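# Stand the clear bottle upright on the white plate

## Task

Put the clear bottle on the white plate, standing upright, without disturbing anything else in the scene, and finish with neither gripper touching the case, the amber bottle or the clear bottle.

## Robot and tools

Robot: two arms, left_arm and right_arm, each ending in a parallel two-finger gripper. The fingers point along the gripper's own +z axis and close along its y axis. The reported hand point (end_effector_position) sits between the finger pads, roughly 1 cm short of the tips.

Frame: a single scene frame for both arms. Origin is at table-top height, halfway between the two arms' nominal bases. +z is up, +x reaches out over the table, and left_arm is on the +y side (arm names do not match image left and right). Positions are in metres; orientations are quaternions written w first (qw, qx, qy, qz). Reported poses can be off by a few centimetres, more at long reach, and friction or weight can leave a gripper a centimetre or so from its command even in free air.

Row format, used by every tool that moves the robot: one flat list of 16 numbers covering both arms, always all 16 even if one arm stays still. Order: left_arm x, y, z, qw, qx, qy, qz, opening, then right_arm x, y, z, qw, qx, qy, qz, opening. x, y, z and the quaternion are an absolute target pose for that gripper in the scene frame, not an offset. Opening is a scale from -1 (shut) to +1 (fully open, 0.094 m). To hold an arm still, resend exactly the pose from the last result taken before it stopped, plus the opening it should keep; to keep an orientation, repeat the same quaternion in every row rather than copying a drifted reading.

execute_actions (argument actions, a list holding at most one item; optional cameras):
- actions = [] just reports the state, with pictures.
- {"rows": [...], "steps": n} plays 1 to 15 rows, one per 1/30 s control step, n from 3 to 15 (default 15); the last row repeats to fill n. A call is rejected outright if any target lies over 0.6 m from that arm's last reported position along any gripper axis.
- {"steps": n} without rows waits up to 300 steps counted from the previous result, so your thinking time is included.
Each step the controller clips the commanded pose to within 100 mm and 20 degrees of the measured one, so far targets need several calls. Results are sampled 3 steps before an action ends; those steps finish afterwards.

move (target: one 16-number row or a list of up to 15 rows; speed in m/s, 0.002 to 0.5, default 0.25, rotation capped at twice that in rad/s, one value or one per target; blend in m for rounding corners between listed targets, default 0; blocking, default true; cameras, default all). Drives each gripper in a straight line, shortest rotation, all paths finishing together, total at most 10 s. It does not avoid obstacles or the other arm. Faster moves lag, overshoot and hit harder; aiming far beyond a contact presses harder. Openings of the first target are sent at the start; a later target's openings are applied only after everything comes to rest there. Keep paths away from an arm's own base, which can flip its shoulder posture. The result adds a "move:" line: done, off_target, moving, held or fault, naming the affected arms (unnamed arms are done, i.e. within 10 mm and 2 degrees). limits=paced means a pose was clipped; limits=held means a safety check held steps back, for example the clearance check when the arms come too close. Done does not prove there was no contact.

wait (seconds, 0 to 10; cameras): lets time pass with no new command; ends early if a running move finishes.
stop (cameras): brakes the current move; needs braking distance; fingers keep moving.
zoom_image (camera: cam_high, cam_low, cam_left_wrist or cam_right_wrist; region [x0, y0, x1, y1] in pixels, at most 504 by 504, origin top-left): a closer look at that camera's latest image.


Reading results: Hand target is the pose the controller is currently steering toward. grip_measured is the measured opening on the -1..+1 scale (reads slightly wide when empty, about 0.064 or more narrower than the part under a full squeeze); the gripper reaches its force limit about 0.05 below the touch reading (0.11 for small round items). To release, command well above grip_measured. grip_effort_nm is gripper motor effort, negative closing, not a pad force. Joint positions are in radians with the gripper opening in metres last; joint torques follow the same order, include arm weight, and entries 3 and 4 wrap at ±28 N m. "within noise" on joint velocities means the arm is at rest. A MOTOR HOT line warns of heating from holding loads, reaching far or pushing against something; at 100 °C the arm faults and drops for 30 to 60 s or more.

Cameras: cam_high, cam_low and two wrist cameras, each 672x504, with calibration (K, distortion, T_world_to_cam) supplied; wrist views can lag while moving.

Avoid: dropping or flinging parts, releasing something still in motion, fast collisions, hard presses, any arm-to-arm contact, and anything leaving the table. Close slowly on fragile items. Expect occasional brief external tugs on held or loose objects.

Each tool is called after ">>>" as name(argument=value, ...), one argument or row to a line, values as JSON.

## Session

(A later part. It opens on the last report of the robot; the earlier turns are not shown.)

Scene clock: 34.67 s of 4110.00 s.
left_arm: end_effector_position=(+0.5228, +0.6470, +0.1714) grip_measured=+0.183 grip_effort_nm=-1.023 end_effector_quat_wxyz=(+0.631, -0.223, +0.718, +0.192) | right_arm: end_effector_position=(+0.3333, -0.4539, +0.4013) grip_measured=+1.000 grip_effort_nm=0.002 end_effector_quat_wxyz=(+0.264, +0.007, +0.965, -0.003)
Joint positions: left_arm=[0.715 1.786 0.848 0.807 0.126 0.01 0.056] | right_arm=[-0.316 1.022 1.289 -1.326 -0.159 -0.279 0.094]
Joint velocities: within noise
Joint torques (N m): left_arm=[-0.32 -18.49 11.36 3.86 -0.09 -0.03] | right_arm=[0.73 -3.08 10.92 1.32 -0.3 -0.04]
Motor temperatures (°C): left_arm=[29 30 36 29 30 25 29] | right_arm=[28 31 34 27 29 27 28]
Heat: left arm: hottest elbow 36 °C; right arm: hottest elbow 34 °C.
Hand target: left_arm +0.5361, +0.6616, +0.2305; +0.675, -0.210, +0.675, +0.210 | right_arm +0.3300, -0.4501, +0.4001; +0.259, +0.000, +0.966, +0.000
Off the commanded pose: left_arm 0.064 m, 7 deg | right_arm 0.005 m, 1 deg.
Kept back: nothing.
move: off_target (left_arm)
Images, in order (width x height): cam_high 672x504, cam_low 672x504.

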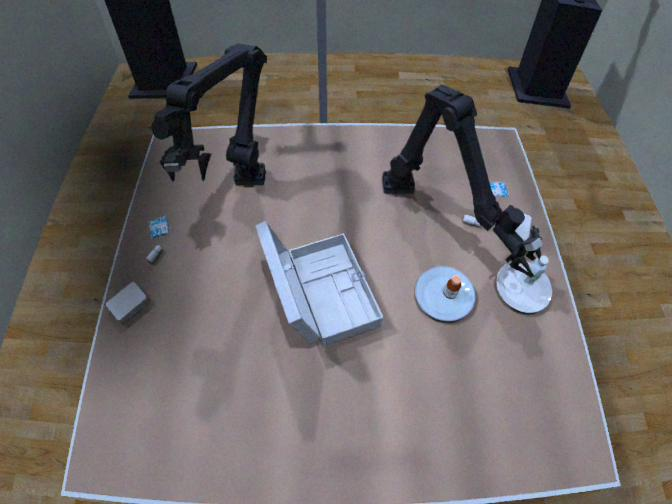

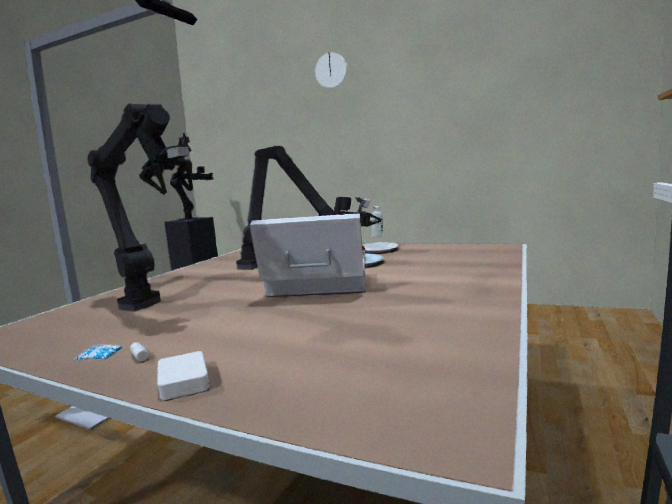

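>>> move(
  target=[0.54,0.671,0.188,0.675,-0.21,0.675,0.21,0.0,0.33,-0.45,0.40,0.259,0,0.966,0,1],
  cameras=["cam_high","cam_low"],
  speed=0.06,
)

>>> zoom_image(
  camera="cam_low",
  region=[320, 160, 440, 280],
)

>>> zoom_image(
  camera="cam_high",
  region=[470, 200, 570, 320],
)

Scene clock: 36.10 s of 4110.00 s.
left_arm: end_effector_position=(+0.5259, +0.6492, +0.1396) grip_measured=+0.183 grip_effort_nm=-1.033 end_effector_quat_wxyz=(+0.636, -0.220, +0.714, +0.193) | right_arm: end_effector_position=(+0.3333, -0.4539, +0.4013) grip_measured=+1.000 grip_effort_nm=0.002 end_effector_quat_wxyz=(+0.264, +0.007, +0.965, -0.003)
Joint positions: left_arm=[0.715 1.881 0.849 0.913 0.128 0.01 0.056] | right_arm=[-0.316 1.022 1.289 -1.326 -0.159 -0.279 0.094]
Joint velocities: within noise
Joint torques (N m): left_arm=[0.26 -18.2 10.4 3.95 0.2 -0.02] | right_arm=[0.85 -3.08 10.92 1.31 -0.3 -0.04]
Motor temperatures (°C): left_arm=[29 30 36 29 30 25 29] | right_arm=[28 31 34 27 29 27 28]
Heat: left arm: hottest elbow 36 °C; right arm: hottest elbow 34 °C.
Hand target: left_arm +0.5368, +0.6683, +0.1886; +0.675, -0.210, +0.676, +0.210 | right_arm +0.3300, -0.4501, +0.4001; +0.259, +0.000, +0.966, +0.000
Off the commanded pose: left_arm 0.055 m, 7 deg | right_arm 0.005 m, 1 deg.
Kept back: nothing.
move: off_target (left_arm)
Images, in order (width x height): cam_high 672x504, cam_low 672x504.

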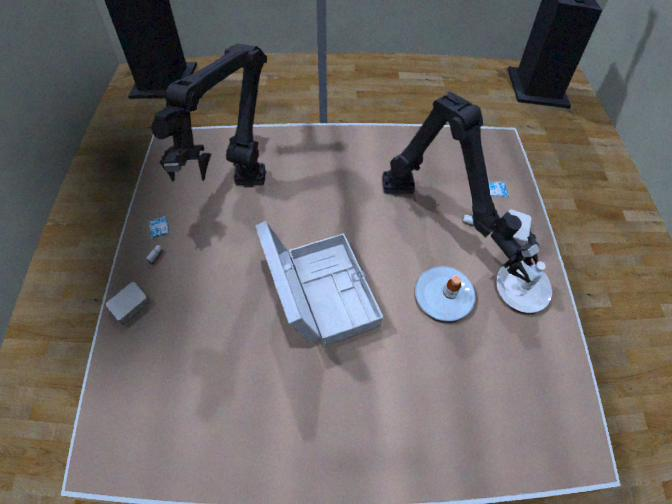

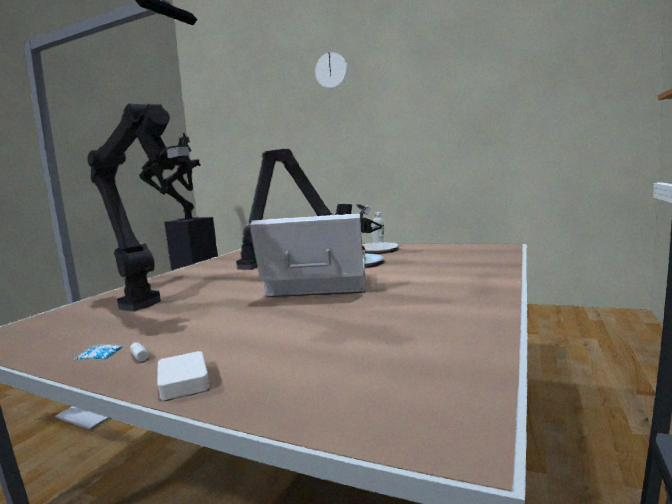

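Scaled by 4.200 from the camera's 672x504 image, which has a finer 960x720 frame.

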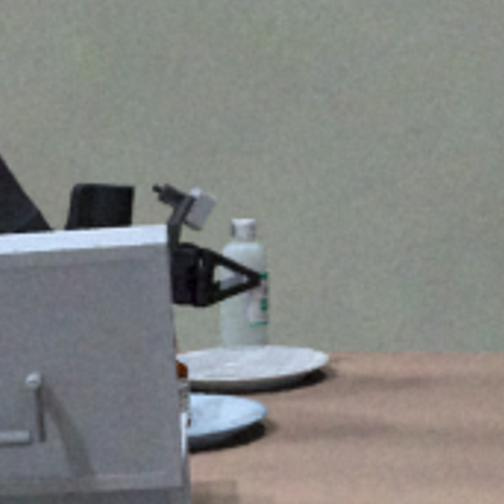

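Scaled by 4.200 from the camera's 672x504 image, which has a finer 960x720 frame.

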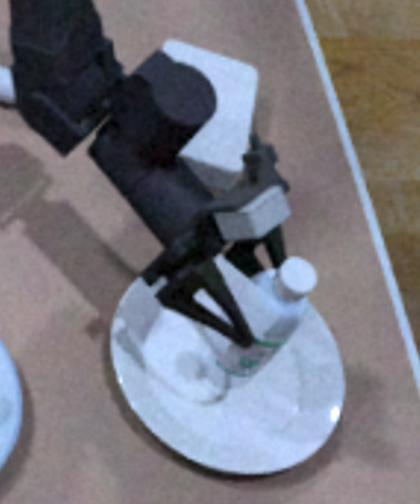

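>>> move(
  target=[0.525,0.671,0.173,0.675,-0.21,0.675,0.21,0.0,0.33,-0.45,0.40,0.259,0,0.966,0,1],
  cameras=["cam_high","cam_low"],
  speed=0.05,
)

>>> zoom_image(
  camera="cam_low",
  region=[350, 200, 410, 260],
)

>>> zoom_image(
  camera="cam_high",
  region=[470, 200, 570, 320],
)

Scene clock: 37.17 s of 4110.00 s.
left_arm: end_effector_position=(+0.5200, +0.6573, +0.1393) grip_measured=+0.183 grip_effort_nm=-1.038 end_effector_quat_wxyz=(+0.647, -0.217, +0.704, +0.198) | right_arm: end_effector_position=(+0.3333, -0.4539, +0.4013) grip_measured=+1.000 grip_effort_nm=0.002 end_effector_quat_wxyz=(+0.264, +0.007, +0.965, -0.003)
Joint positions: left_arm=[0.736 1.902 0.849 0.965 0.148 0.01 0.056] | right_arm=[-0.316 1.022 1.289 -1.326 -0.159 -0.279 0.094]
Joint velocities: within noise
Joint torques (N m): left_arm=[0.26 -18.14 7.94 3.9 0.21 -0.01] | right_arm=[0.79 -3.14 10.93 1.32 -0.3 -0.04]
Motor temperatures (°C): left_arm=[29 30 36 29 30 25 29] | right_arm=[28 31 34 27 29 27 28]
Heat: left arm: hottest elbow 36 °C; right arm: hottest elbow 34 °C.
Hand target: left_arm +0.5238, +0.6698, +0.1730; +0.675, -0.210, +0.675, +0.210 | right_arm +0.3300, -0.4501, +0.4001; +0.259, +0.000, +0.966, +0.000
Off the commanded pose: left_arm 0.037 m, 5 deg | right_arm 0.005 m, 1 deg.
Kept back: nothing.
move: off_target (left_arm)
Images, in order (width x height): cam_high 672x504, cam_low 672x504.

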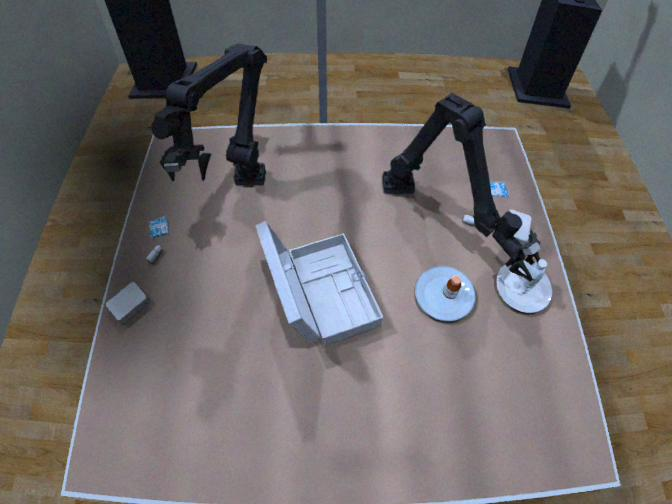

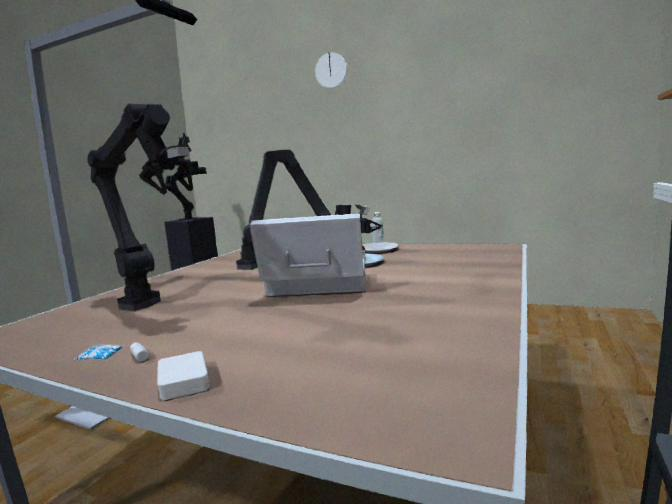

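Scaled by 8.400 from the camera's 672x504 image, which has a finer 960x720 frame.

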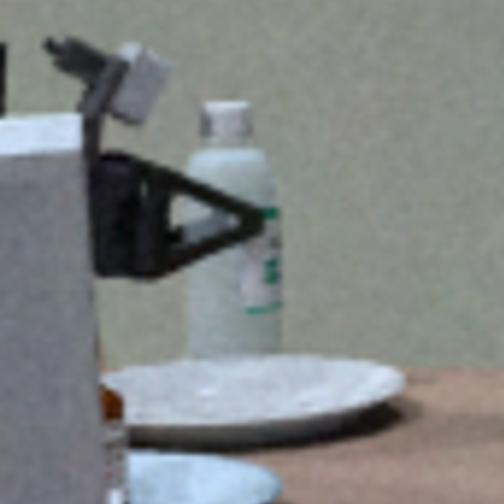

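Scaled by 4.200 from the camera's 672x504 image, which has a finer 960x720 frame.

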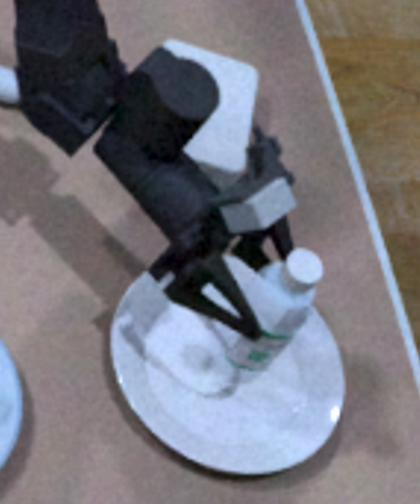

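>>> move(
  target=[0.525,0.669,0.155,0.651,-0.217,0.698,0.203,0.0,0.33,-0.45,0.40,0.259,0,0.966,0,1],
  cameras=["cam_high","cam_low"],
  speed=0.05,
)

>>> zoom_image(
  camera="cam_low",
  region=[350, 200, 410, 260],
)

>>> zoom_image(
  camera="cam_high",
  region=[470, 200, 570, 320],
)

Scene clock: 38.37 s of 4110.00 s.
left_arm: end_effector_position=(+0.5193, +0.6566, +0.1303) grip_measured=+0.183 grip_effort_nm=-1.033 end_effector_quat_wxyz=(+0.634, -0.222, +0.715, +0.191) | right_arm: end_effector_position=(+0.3333, -0.4539, +0.4013) grip_measured=+1.000 grip_effort_nm=-0.002 end_effector_quat_wxyz=(+0.264, +0.007, +0.965, -0.003)
Joint positions: left_arm=[0.736 1.902 0.849 0.928 0.148 0.01 0.056] | right_arm=[-0.316 1.022 1.289 -1.326 -0.159 -0.279 0.094]
Joint velocities: within noise
Joint torques (N m): left_arm=[0.09 -17.96 7.91 2.61 -0.01 0.11] | right_arm=[0.79 -3.08 10.92 1.32 -0.3 -0.04]
Motor temperatures (°C): left_arm=[29 31 36 29 30 25 29] | right_arm=[28 31 34 27 29 27 28]
Heat: left arm: hottest elbow 36 °C; right arm: hottest elbow 34 °C.
Hand target: left_arm +0.5243, +0.6682, +0.1552; +0.651, -0.217, +0.698, +0.203 | right_arm +0.3300, -0.4501, +0.4001; +0.259, +0.000, +0.966, +0.000
Off the commanded pose: left_arm 0.028 m, 3 deg | right_arm 0.005 m, 1 deg.
Kept back: nothing.
move: off_target (left_arm)
Images, in order (width x height): cam_high 672x504, cam_low 672x504.

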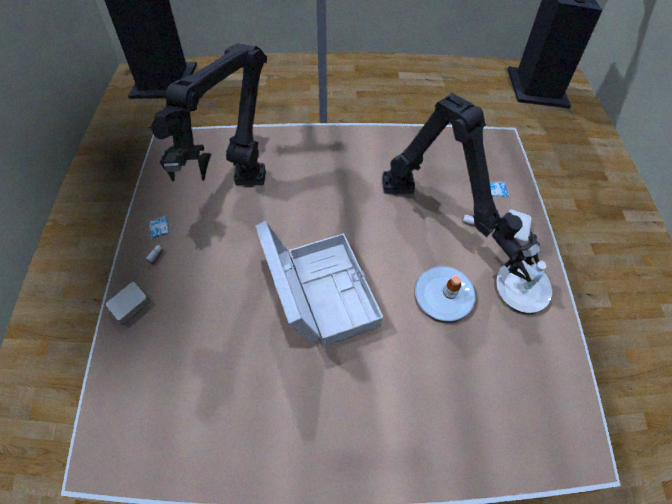

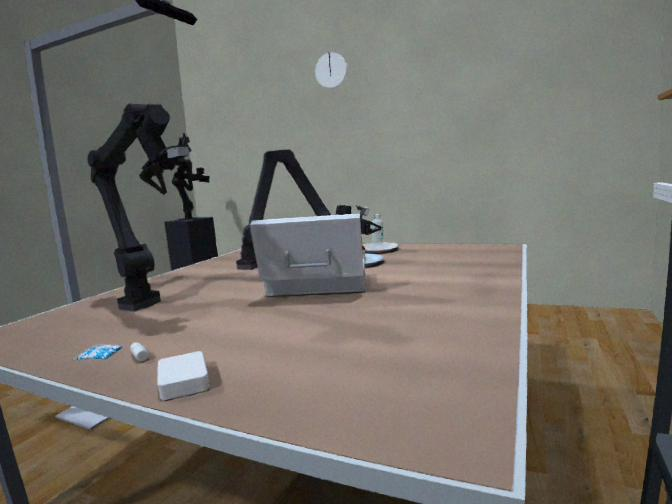

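Scaled by 8.400 from the camera's 672x504 image, which has a finer 960x720 frame.

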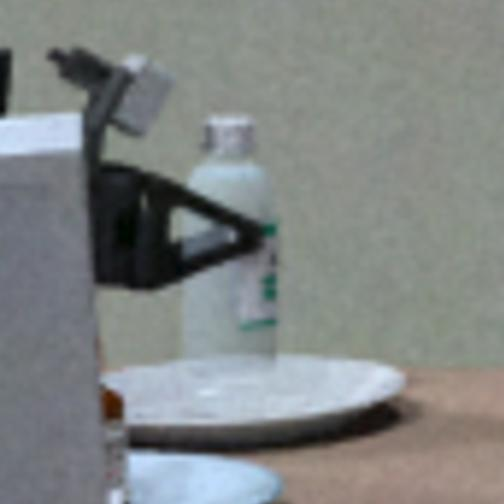

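Scaled by 4.200 from the camera's 672x504 image, which has a finer 960x720 frame.

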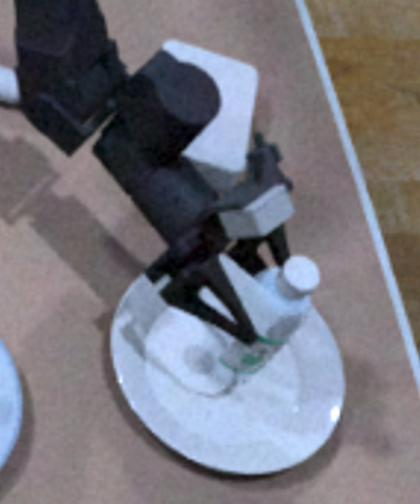

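>>> move(
  target=[0.525,0.669,0.145,0.660,-0.214,0.690,0.205,0.0,0.33,-0.45,0.40,0.259,0,0.966,0,1],
  cameras=["cam_low"],
  speed=0.04,
)

>>> zoom_image(
  camera="cam_low",
  region=[350, 200, 410, 260],
)

>>> move(
  target=[0.525,0.669,0.136,0.660,-0.214,0.690,0.205,0.0,0.33,-0.45,0.40,0.259,0,0.966,0,1],
  cameras=["cam_low","cam_high"],
  speed=0.04,
)

>>> zoom_image(
  camera="cam_low",
  region=[350, 200, 410, 260],
)

>>> zoom_image(
  camera="cam_high",
  region=[470, 200, 570, 320],
)

Scene clock: 39.37 s of 4110.00 s.
left_arm: end_effector_position=(+0.5191, +0.6564, +0.1127) grip_measured=+0.183 grip_effort_nm=-1.038 end_effector_quat_wxyz=(+0.632, -0.223, +0.717, +0.191) | right_arm: end_effector_position=(+0.3333, -0.4539, +0.4013) grip_measured=+1.000 grip_effort_nm=0.002 end_effector_quat_wxyz=(+0.264, +0.007, +0.965, -0.003)
Joint positions: left_arm=[0.736 1.945 0.849 0.967 0.148 0.01 0.056] | right_arm=[-0.316 1.022 1.289 -1.326 -0.159 -0.279 0.094]
Joint velocities: within noise
Joint torques (N m): left_arm=[0.03 -18.32 7.36 3.93 0.12 0.08] | right_arm=[0.79 -3.08 10.91 1.31 -0.3 -0.04]
Motor temperatures (°C): left_arm=[29 31 36 29 30 25 29] | right_arm=[28 31 34 27 29 27 28]
Heat: left arm: hottest elbow 36 °C; right arm: hottest elbow 34 °C.
Hand target: left_arm +0.5240, +0.6679, +0.1450; +0.660, -0.214, +0.690, +0.205 | right_arm +0.3300, -0.4501, +0.4001; +0.259, +0.000, +0.966, +0.000
Off the commanded pose: left_arm 0.035 m, 5 deg | right_arm 0.005 m, 1 deg.
Kept back: nothing.
move: off_target (left_arm)
Images, in order (width x height): cam_low 672x504.

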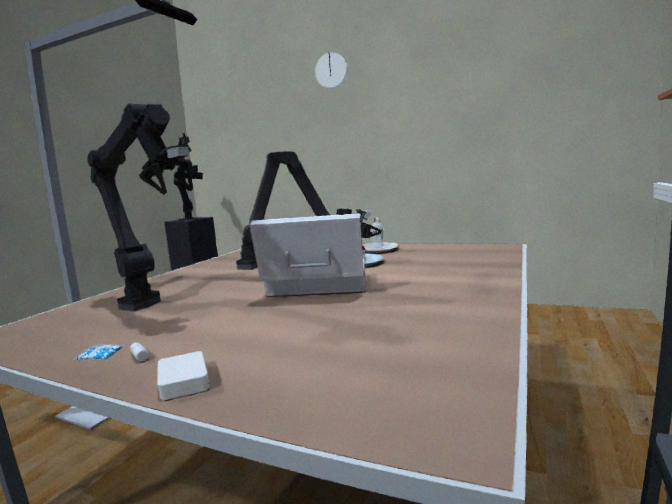

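Scaled by 8.400 from the camera's 672x504 image, which has a finer 960x720 frame.

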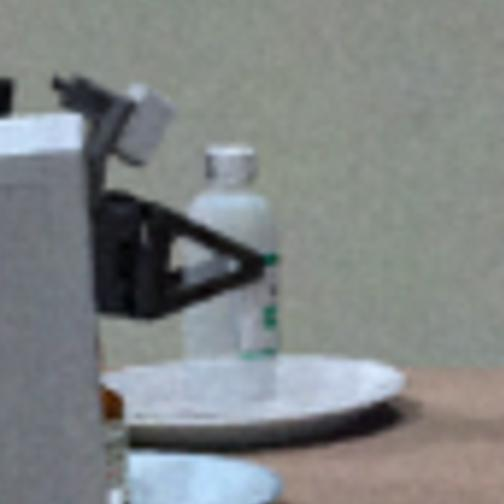

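Scene clock: 40.17 s of 4110.00 s.
left_arm: end_effector_position=(+0.5188, +0.6562, +0.1046) grip_measured=+0.183 grip_effort_nm=-1.028 end_effector_quat_wxyz=(+0.633, -0.223, +0.717, +0.191) | right_arm: end_effector_position=(+0.3333, -0.4539, +0.4013) grip_measured=+1.000 grip_effort_nm=-0.002 end_effector_quat_wxyz=(+0.264, +0.007, +0.965, -0.003)
Joint positions: left_arm=[0.736 1.967 0.849 0.99 0.148 0.01 0.056] | right_arm=[-0.316 1.022 1.289 -1.326 -0.159 -0.279 0.094]
Joint velocities: within noise
Joint torques (N m): left_arm=[0.09 -18.43 7.23 3.86 0.13 0.06] | right_arm=[0.79 -3.08 10.93 1.31 -0.3 -0.04]
Motor temperatures (°C): left_arm=[29 31 36 29 30 25 29] | right_arm=[28 31 34 27 29 27 28]
Heat: left arm: hottest elbow 36 °C; right arm: hottest elbow 34 °C.
Hand target: left_arm +0.5240, +0.6680, +0.1361; +0.660, -0.214, +0.690, +0.205 | right_arm +0.3300, -0.4501, +0.4001; +0.259, +0.000, +0.966, +0.000
Off the commanded pose: left_arm 0.034 m, 5 deg | right_arm 0.005 m, 1 deg.
Kept back: nothing.
move: off_target (left_arm)
Images, in order (width x height): cam_high 672x504, cam_low 672x504.

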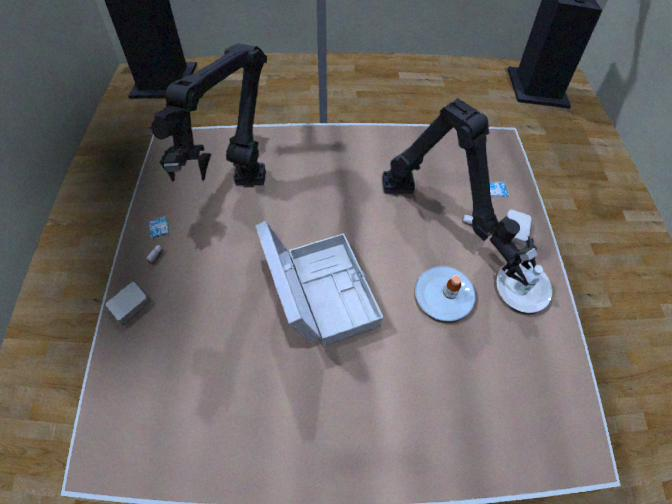

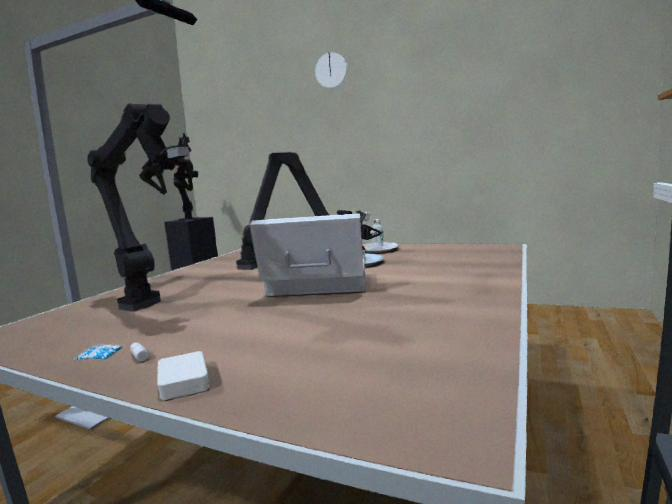

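Scaled by 8.400 from the camera's 672x504 image, which has a finer 960x720 frame.

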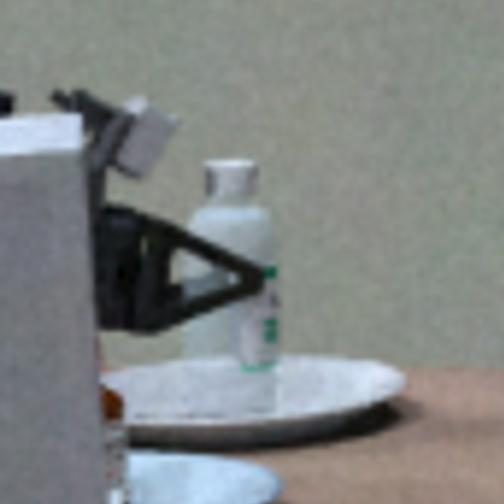

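Scaled by 4.200 from the camera's 672x504 image, which has a finer 960x720 frame.

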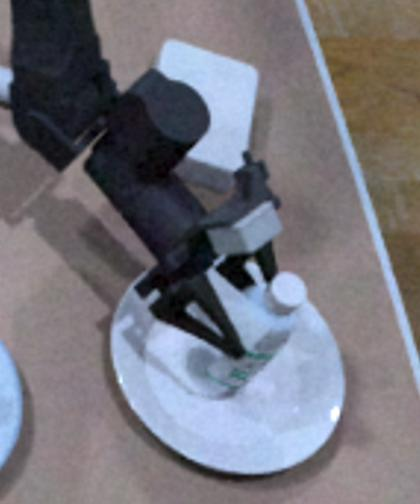

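>>> move(
  target=[0.525,0.669,0.131,0.660,-0.214,0.690,0.205,0.0,0.33,-0.45,0.40,0.259,0,0.966,0,1],
  cameras=["cam_low"],
  speed=0.03,
)

>>> zoom_image(
  camera="cam_low",
  region=[350, 200, 410, 260],
)

>>> move(
  target=[0.525,0.669,0.124,0.660,-0.214,0.690,0.205,0.0,0.33,-0.45,0.40,0.259,0,0.966,0,1],
  cameras=["cam_low"],
  speed=0.03,
)

>>> zoom_image(
  camera="cam_low",
  region=[350, 200, 410, 260],
)

Scene clock: 41.10 s of 4110.00 s.
left_arm: end_effector_position=(+0.5188, +0.6561, +0.1023) grip_measured=+0.183 grip_effort_nm=-1.028 end_effector_quat_wxyz=(+0.634, -0.222, +0.715, +0.192) | right_arm: end_effector_position=(+0.3333, -0.4539, +0.4013) grip_measured=+1.000 grip_effort_nm=-0.002 end_effector_quat_wxyz=(+0.264, +0.007, +0.965, -0.003)
Joint positions: left_arm=[0.736 1.976 0.849 1.004 0.148 0.01 0.056] | right_arm=[-0.316 1.022 1.289 -1.326 -0.159 -0.279 0.094]
Joint velocities: within noise
Joint torques (N m): left_arm=[0.03 -18.14 7.2 3.89 0.13 0.06] | right_arm=[0.85 -3.08 10.92 1.32 -0.3 -0.04]
Motor temperatures (°C): left_arm=[29 31 36 29 30 25 29] | right_arm=[28 31 34 27 29 27 28]
Heat: left arm: hottest elbow 36 °C; right arm: hottest elbow 34 °C.
Hand target: left_arm +0.5241, +0.6680, +0.1311; +0.660, -0.214, +0.690, +0.205 | right_arm +0.3300, -0.4501, +0.4001; +0.259, +0.000, +0.966, +0.000
Off the commanded pose: left_arm 0.032 m, 4 deg | right_arm 0.005 m, 1 deg.
Kept back: nothing.
move: off_target (left_arm)
Images, in order (width x height): cam_low 672x504.

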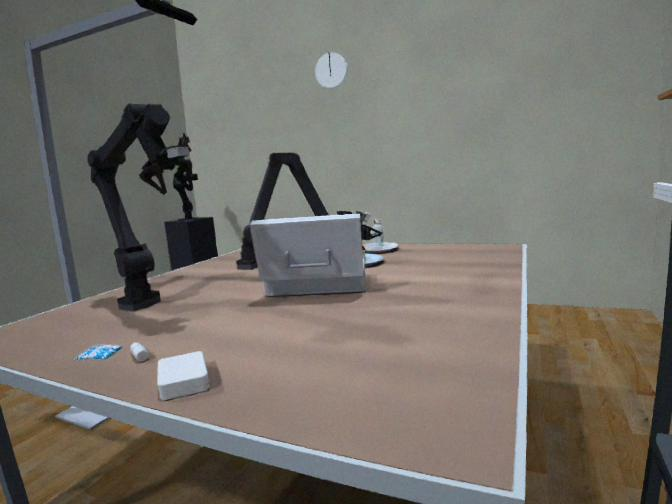

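Scaled by 8.400 from the camera's 672x504 image, which has a finer 960x720 frame.

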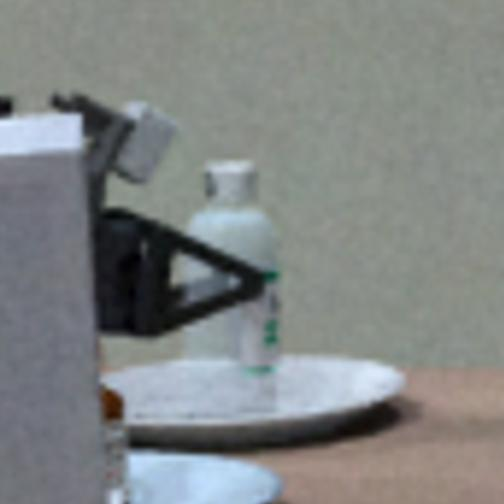

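Scene clock: 41.80 s of 4110.00 s.
left_arm: end_effector_position=(+0.5189, +0.6562, +0.1016) grip_measured=+0.183 grip_effort_nm=-1.028 end_effector_quat_wxyz=(+0.639, -0.220, +0.711, +0.194) | right_arm: end_effector_position=(+0.3333, -0.4539, +0.4013) grip_measured=+1.000 grip_effort_nm=0.002 end_effector_quat_wxyz=(+0.264, +0.007, +0.965, -0.003)
Joint positions: left_arm=[0.736 1.987 0.849 1.027 0.148 0.01 0.056] | right_arm=[-0.316 1.022 1.289 -1.326 -0.159 -0.279 0.094]
Joint velocities: within noise
Joint torques (N m): left_arm=[-0.03 -17.38 7.28 3.59 0.12 0.06] | right_arm=[0.79 -3.08 10.92 1.32 -0.3 -0.04]
Motor temperatures (°C): left_arm=[29 31 36 29 30 25 30] | right_arm=[28 31 34 27 29 27 28]
Heat: left arm: hottest elbow 36 °C; right arm: hottest elbow 34 °C.
Hand target: left_arm +0.5242, +0.6682, +0.1242; +0.660, -0.214, +0.690, +0.205 | right_arm +0.3300, -0.4501, +0.4001; +0.259, +0.000, +0.966, +0.000
Off the commanded pose: left_arm 0.027 m, 4 deg | right_arm 0.005 m, 1 deg.
Kept back: nothing.
move: off_target (left_arm)
Images, in order (width x height): cam_low 672x504.

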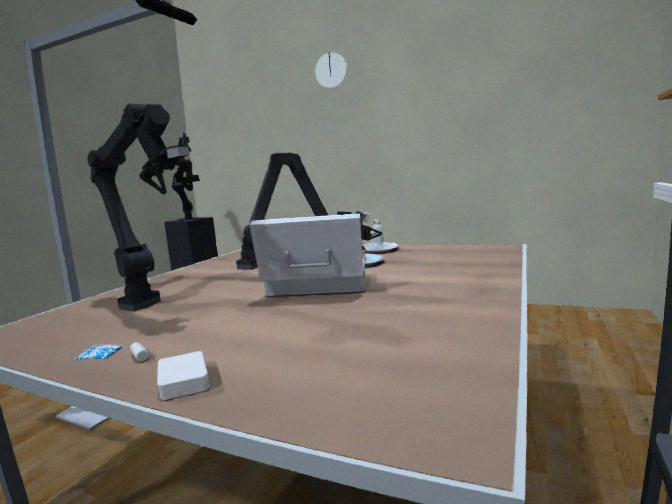

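Scaled by 8.400 from the camera's 672x504 image, which has a finer 960x720 frame.

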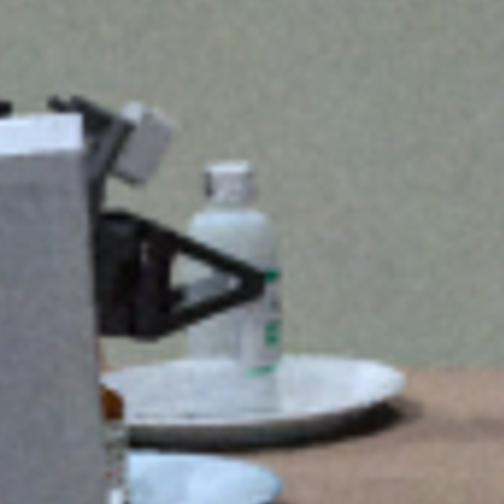

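>>> move(
  target=[
    [0.525,0.669,0.126,0.660,-0.214,0.690,0.205,0.27,0.33,-0.45,0.40,0.259,0,0.966,0,1],
    [0.525,0.669,0.126,0.660,-0.214,0.690,0.205,0.7,0.33,-0.45,0.40,0.259,0,0.966,0,1],
  ],
  cameras=["cam_right_wrist","cam_low"],
  speed=0.03,
)

Scene clock: 43.93 s of 4110.00 s.
left_arm: end_effector_position=(+0.5191, +0.6564, +0.1041) grip_measured=+0.697 grip_effort_nm=0.168 end_effector_quat_wxyz=(+0.642, -0.219, +0.708, +0.195) | right_arm: end_effector_position=(+0.3333, -0.4539, +0.4013) grip_measured=+1.000 grip_effort_nm=0.002 end_effector_quat_wxyz=(+0.264, +0.007, +0.965, -0.003)
Joint positions: left_arm=[0.736 1.987 0.849 1.037 0.148 0.01 0.08] | right_arm=[-0.316 1.022 1.289 -1.326 -0.159 -0.279 0.094]
Joint velocities: within noise
Joint torques (N m): left_arm=[0.15 -18.02 7.28 2.92 0.1 0.06] | right_arm=[0.73 -3.08 10.92 1.33 -0.3 -0.04]
Motor temperatures (°C): left_arm=[29 31 36 29 30 25 29] | right_arm=[28 31 34 27 29 27 28]
Heat: left arm: hottest elbow 36 °C; right arm: hottest elbow 34 °C.
Hand target: left_arm +0.5243, +0.6683, +0.1262; +0.660, -0.214, +0.690, +0.205 | right_arm +0.3300, -0.4501, +0.4001; +0.259, +0.000, +0.966, +0.000
Off the commanded pose: left_arm 0.026 m, 3 deg | right_arm 0.005 m, 1 deg.
Kept back: nothing.
move: off_target (left_arm); target 2's new opening was sent with left_arm's hand 0.026 m and 3 deg from that target
camera_calibration:
cam_right_wrist: T_world_to_cam=[[-0.0176442, -0.999826, 0.00599063, -0.4491], [-0.994922, 0.0169633, -0.0992088, 0.417659], [0.0990899, -0.00771068, -0.995049, 0.452528], [0, 0, 0, 1]] pos_world=[0.362773, -0.452618, 0.494413]
Images, in order (width x height): cam_low 672x504, cam_right_wrist 672x504.

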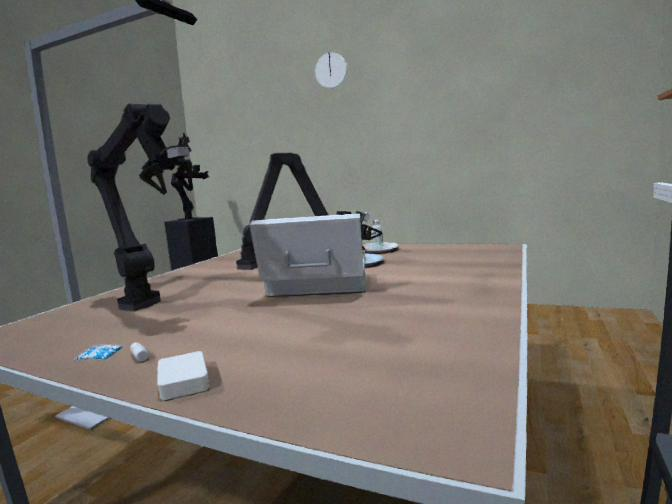

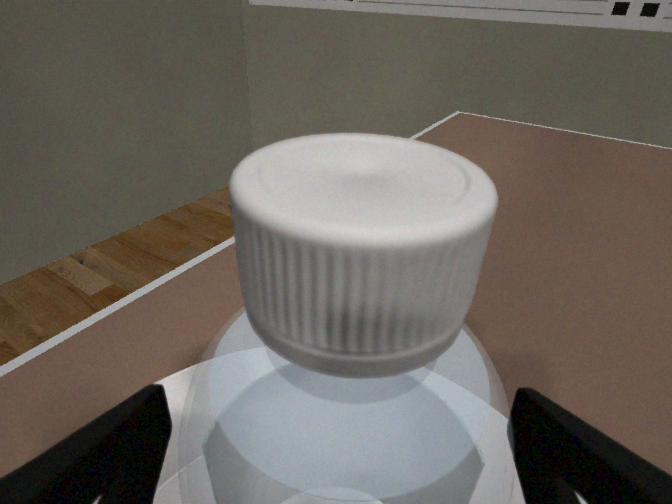

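>>> move(
  target=[
    [0.435,0.607,0.15,0.660,-0.214,0.690,0.205,0.8,0.33,-0.45,0.40,0.259,0,0.966,0,1],
    [0.41,0.58,0.28,0.660,-0.214,0.690,0.205,0.8,0.33,-0.45,0.40,0.259,0,0.966,0,1],
  ],
  cameras=["cam_high","cam_low"],
  speed=[0.07,0.2],
)

>>> zoom_image(
  camera="cam_high",
  region=[400, 170, 570, 330],
)

Scene clock: 46.97 s of 4110.00 s.
left_arm: end_effector_position=(+0.4097, +0.5722, +0.2747) grip_measured=+0.797 grip_effort_nm=0.168 end_effector_quat_wxyz=(+0.659, -0.211, +0.693, +0.202) | right_arm: end_effector_position=(+0.3333, -0.4539, +0.4013) grip_measured=+1.000 grip_effort_nm=0.002 end_effector_quat_wxyz=(+0.264, +0.007, +0.965, -0.003)
Joint positions: left_arm=[0.774 1.261 0.545 0.664 0.189 0.01 0.084] | right_arm=[-0.316 1.022 1.289 -1.326 -0.159 -0.279 0.094]
Joint velocities: within noise
Joint torques (N m): left_arm=[0.32 -8.64 9.05 1.92 0.1 0.08] | right_arm=[0.73 -3.14 10.93 1.33 -0.3 -0.04]
Motor temperatures (°C): left_arm=[29 31 36 29 30 25 29] | right_arm=[28 31 35 27 29 27 28]
Heat: left arm: hottest elbow 36 °C; right arm: hottest elbow 35 °C.
Hand target: left_arm +0.4099, +0.5798, +0.2801; +0.660, -0.214, +0.690, +0.205 | right_arm +0.3300, -0.4501, +0.4001; +0.259, +0.000, +0.966, +0.000
Off the commanded pose: left_arm 0.009 m, 1 deg | right_arm 0.005 m, 1 deg.
Kept back: nothing.
move: done
Images, in order (width x height): cam_high 672x504, cam_low 672x504.

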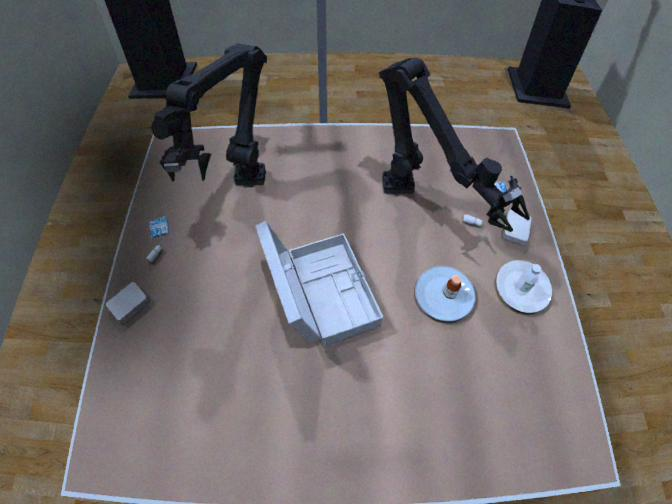

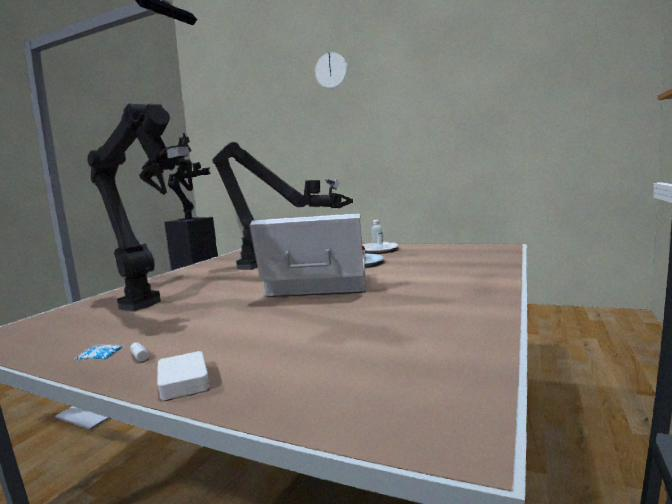

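Scaled by 2.965 from the camera's 672x504 image, which has a finer 960x720 frame.

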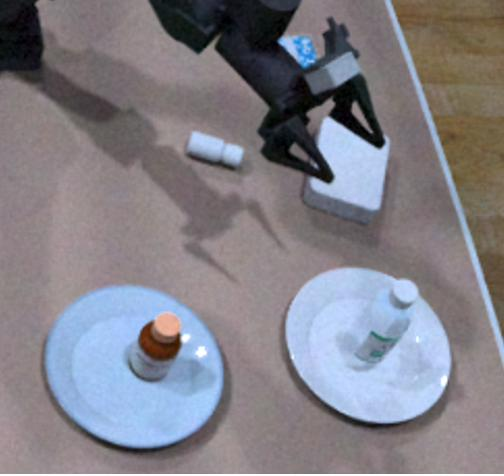

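Standing well.

>>> finished_scene(
  scene=1,
)

The scene is finished: the task was done.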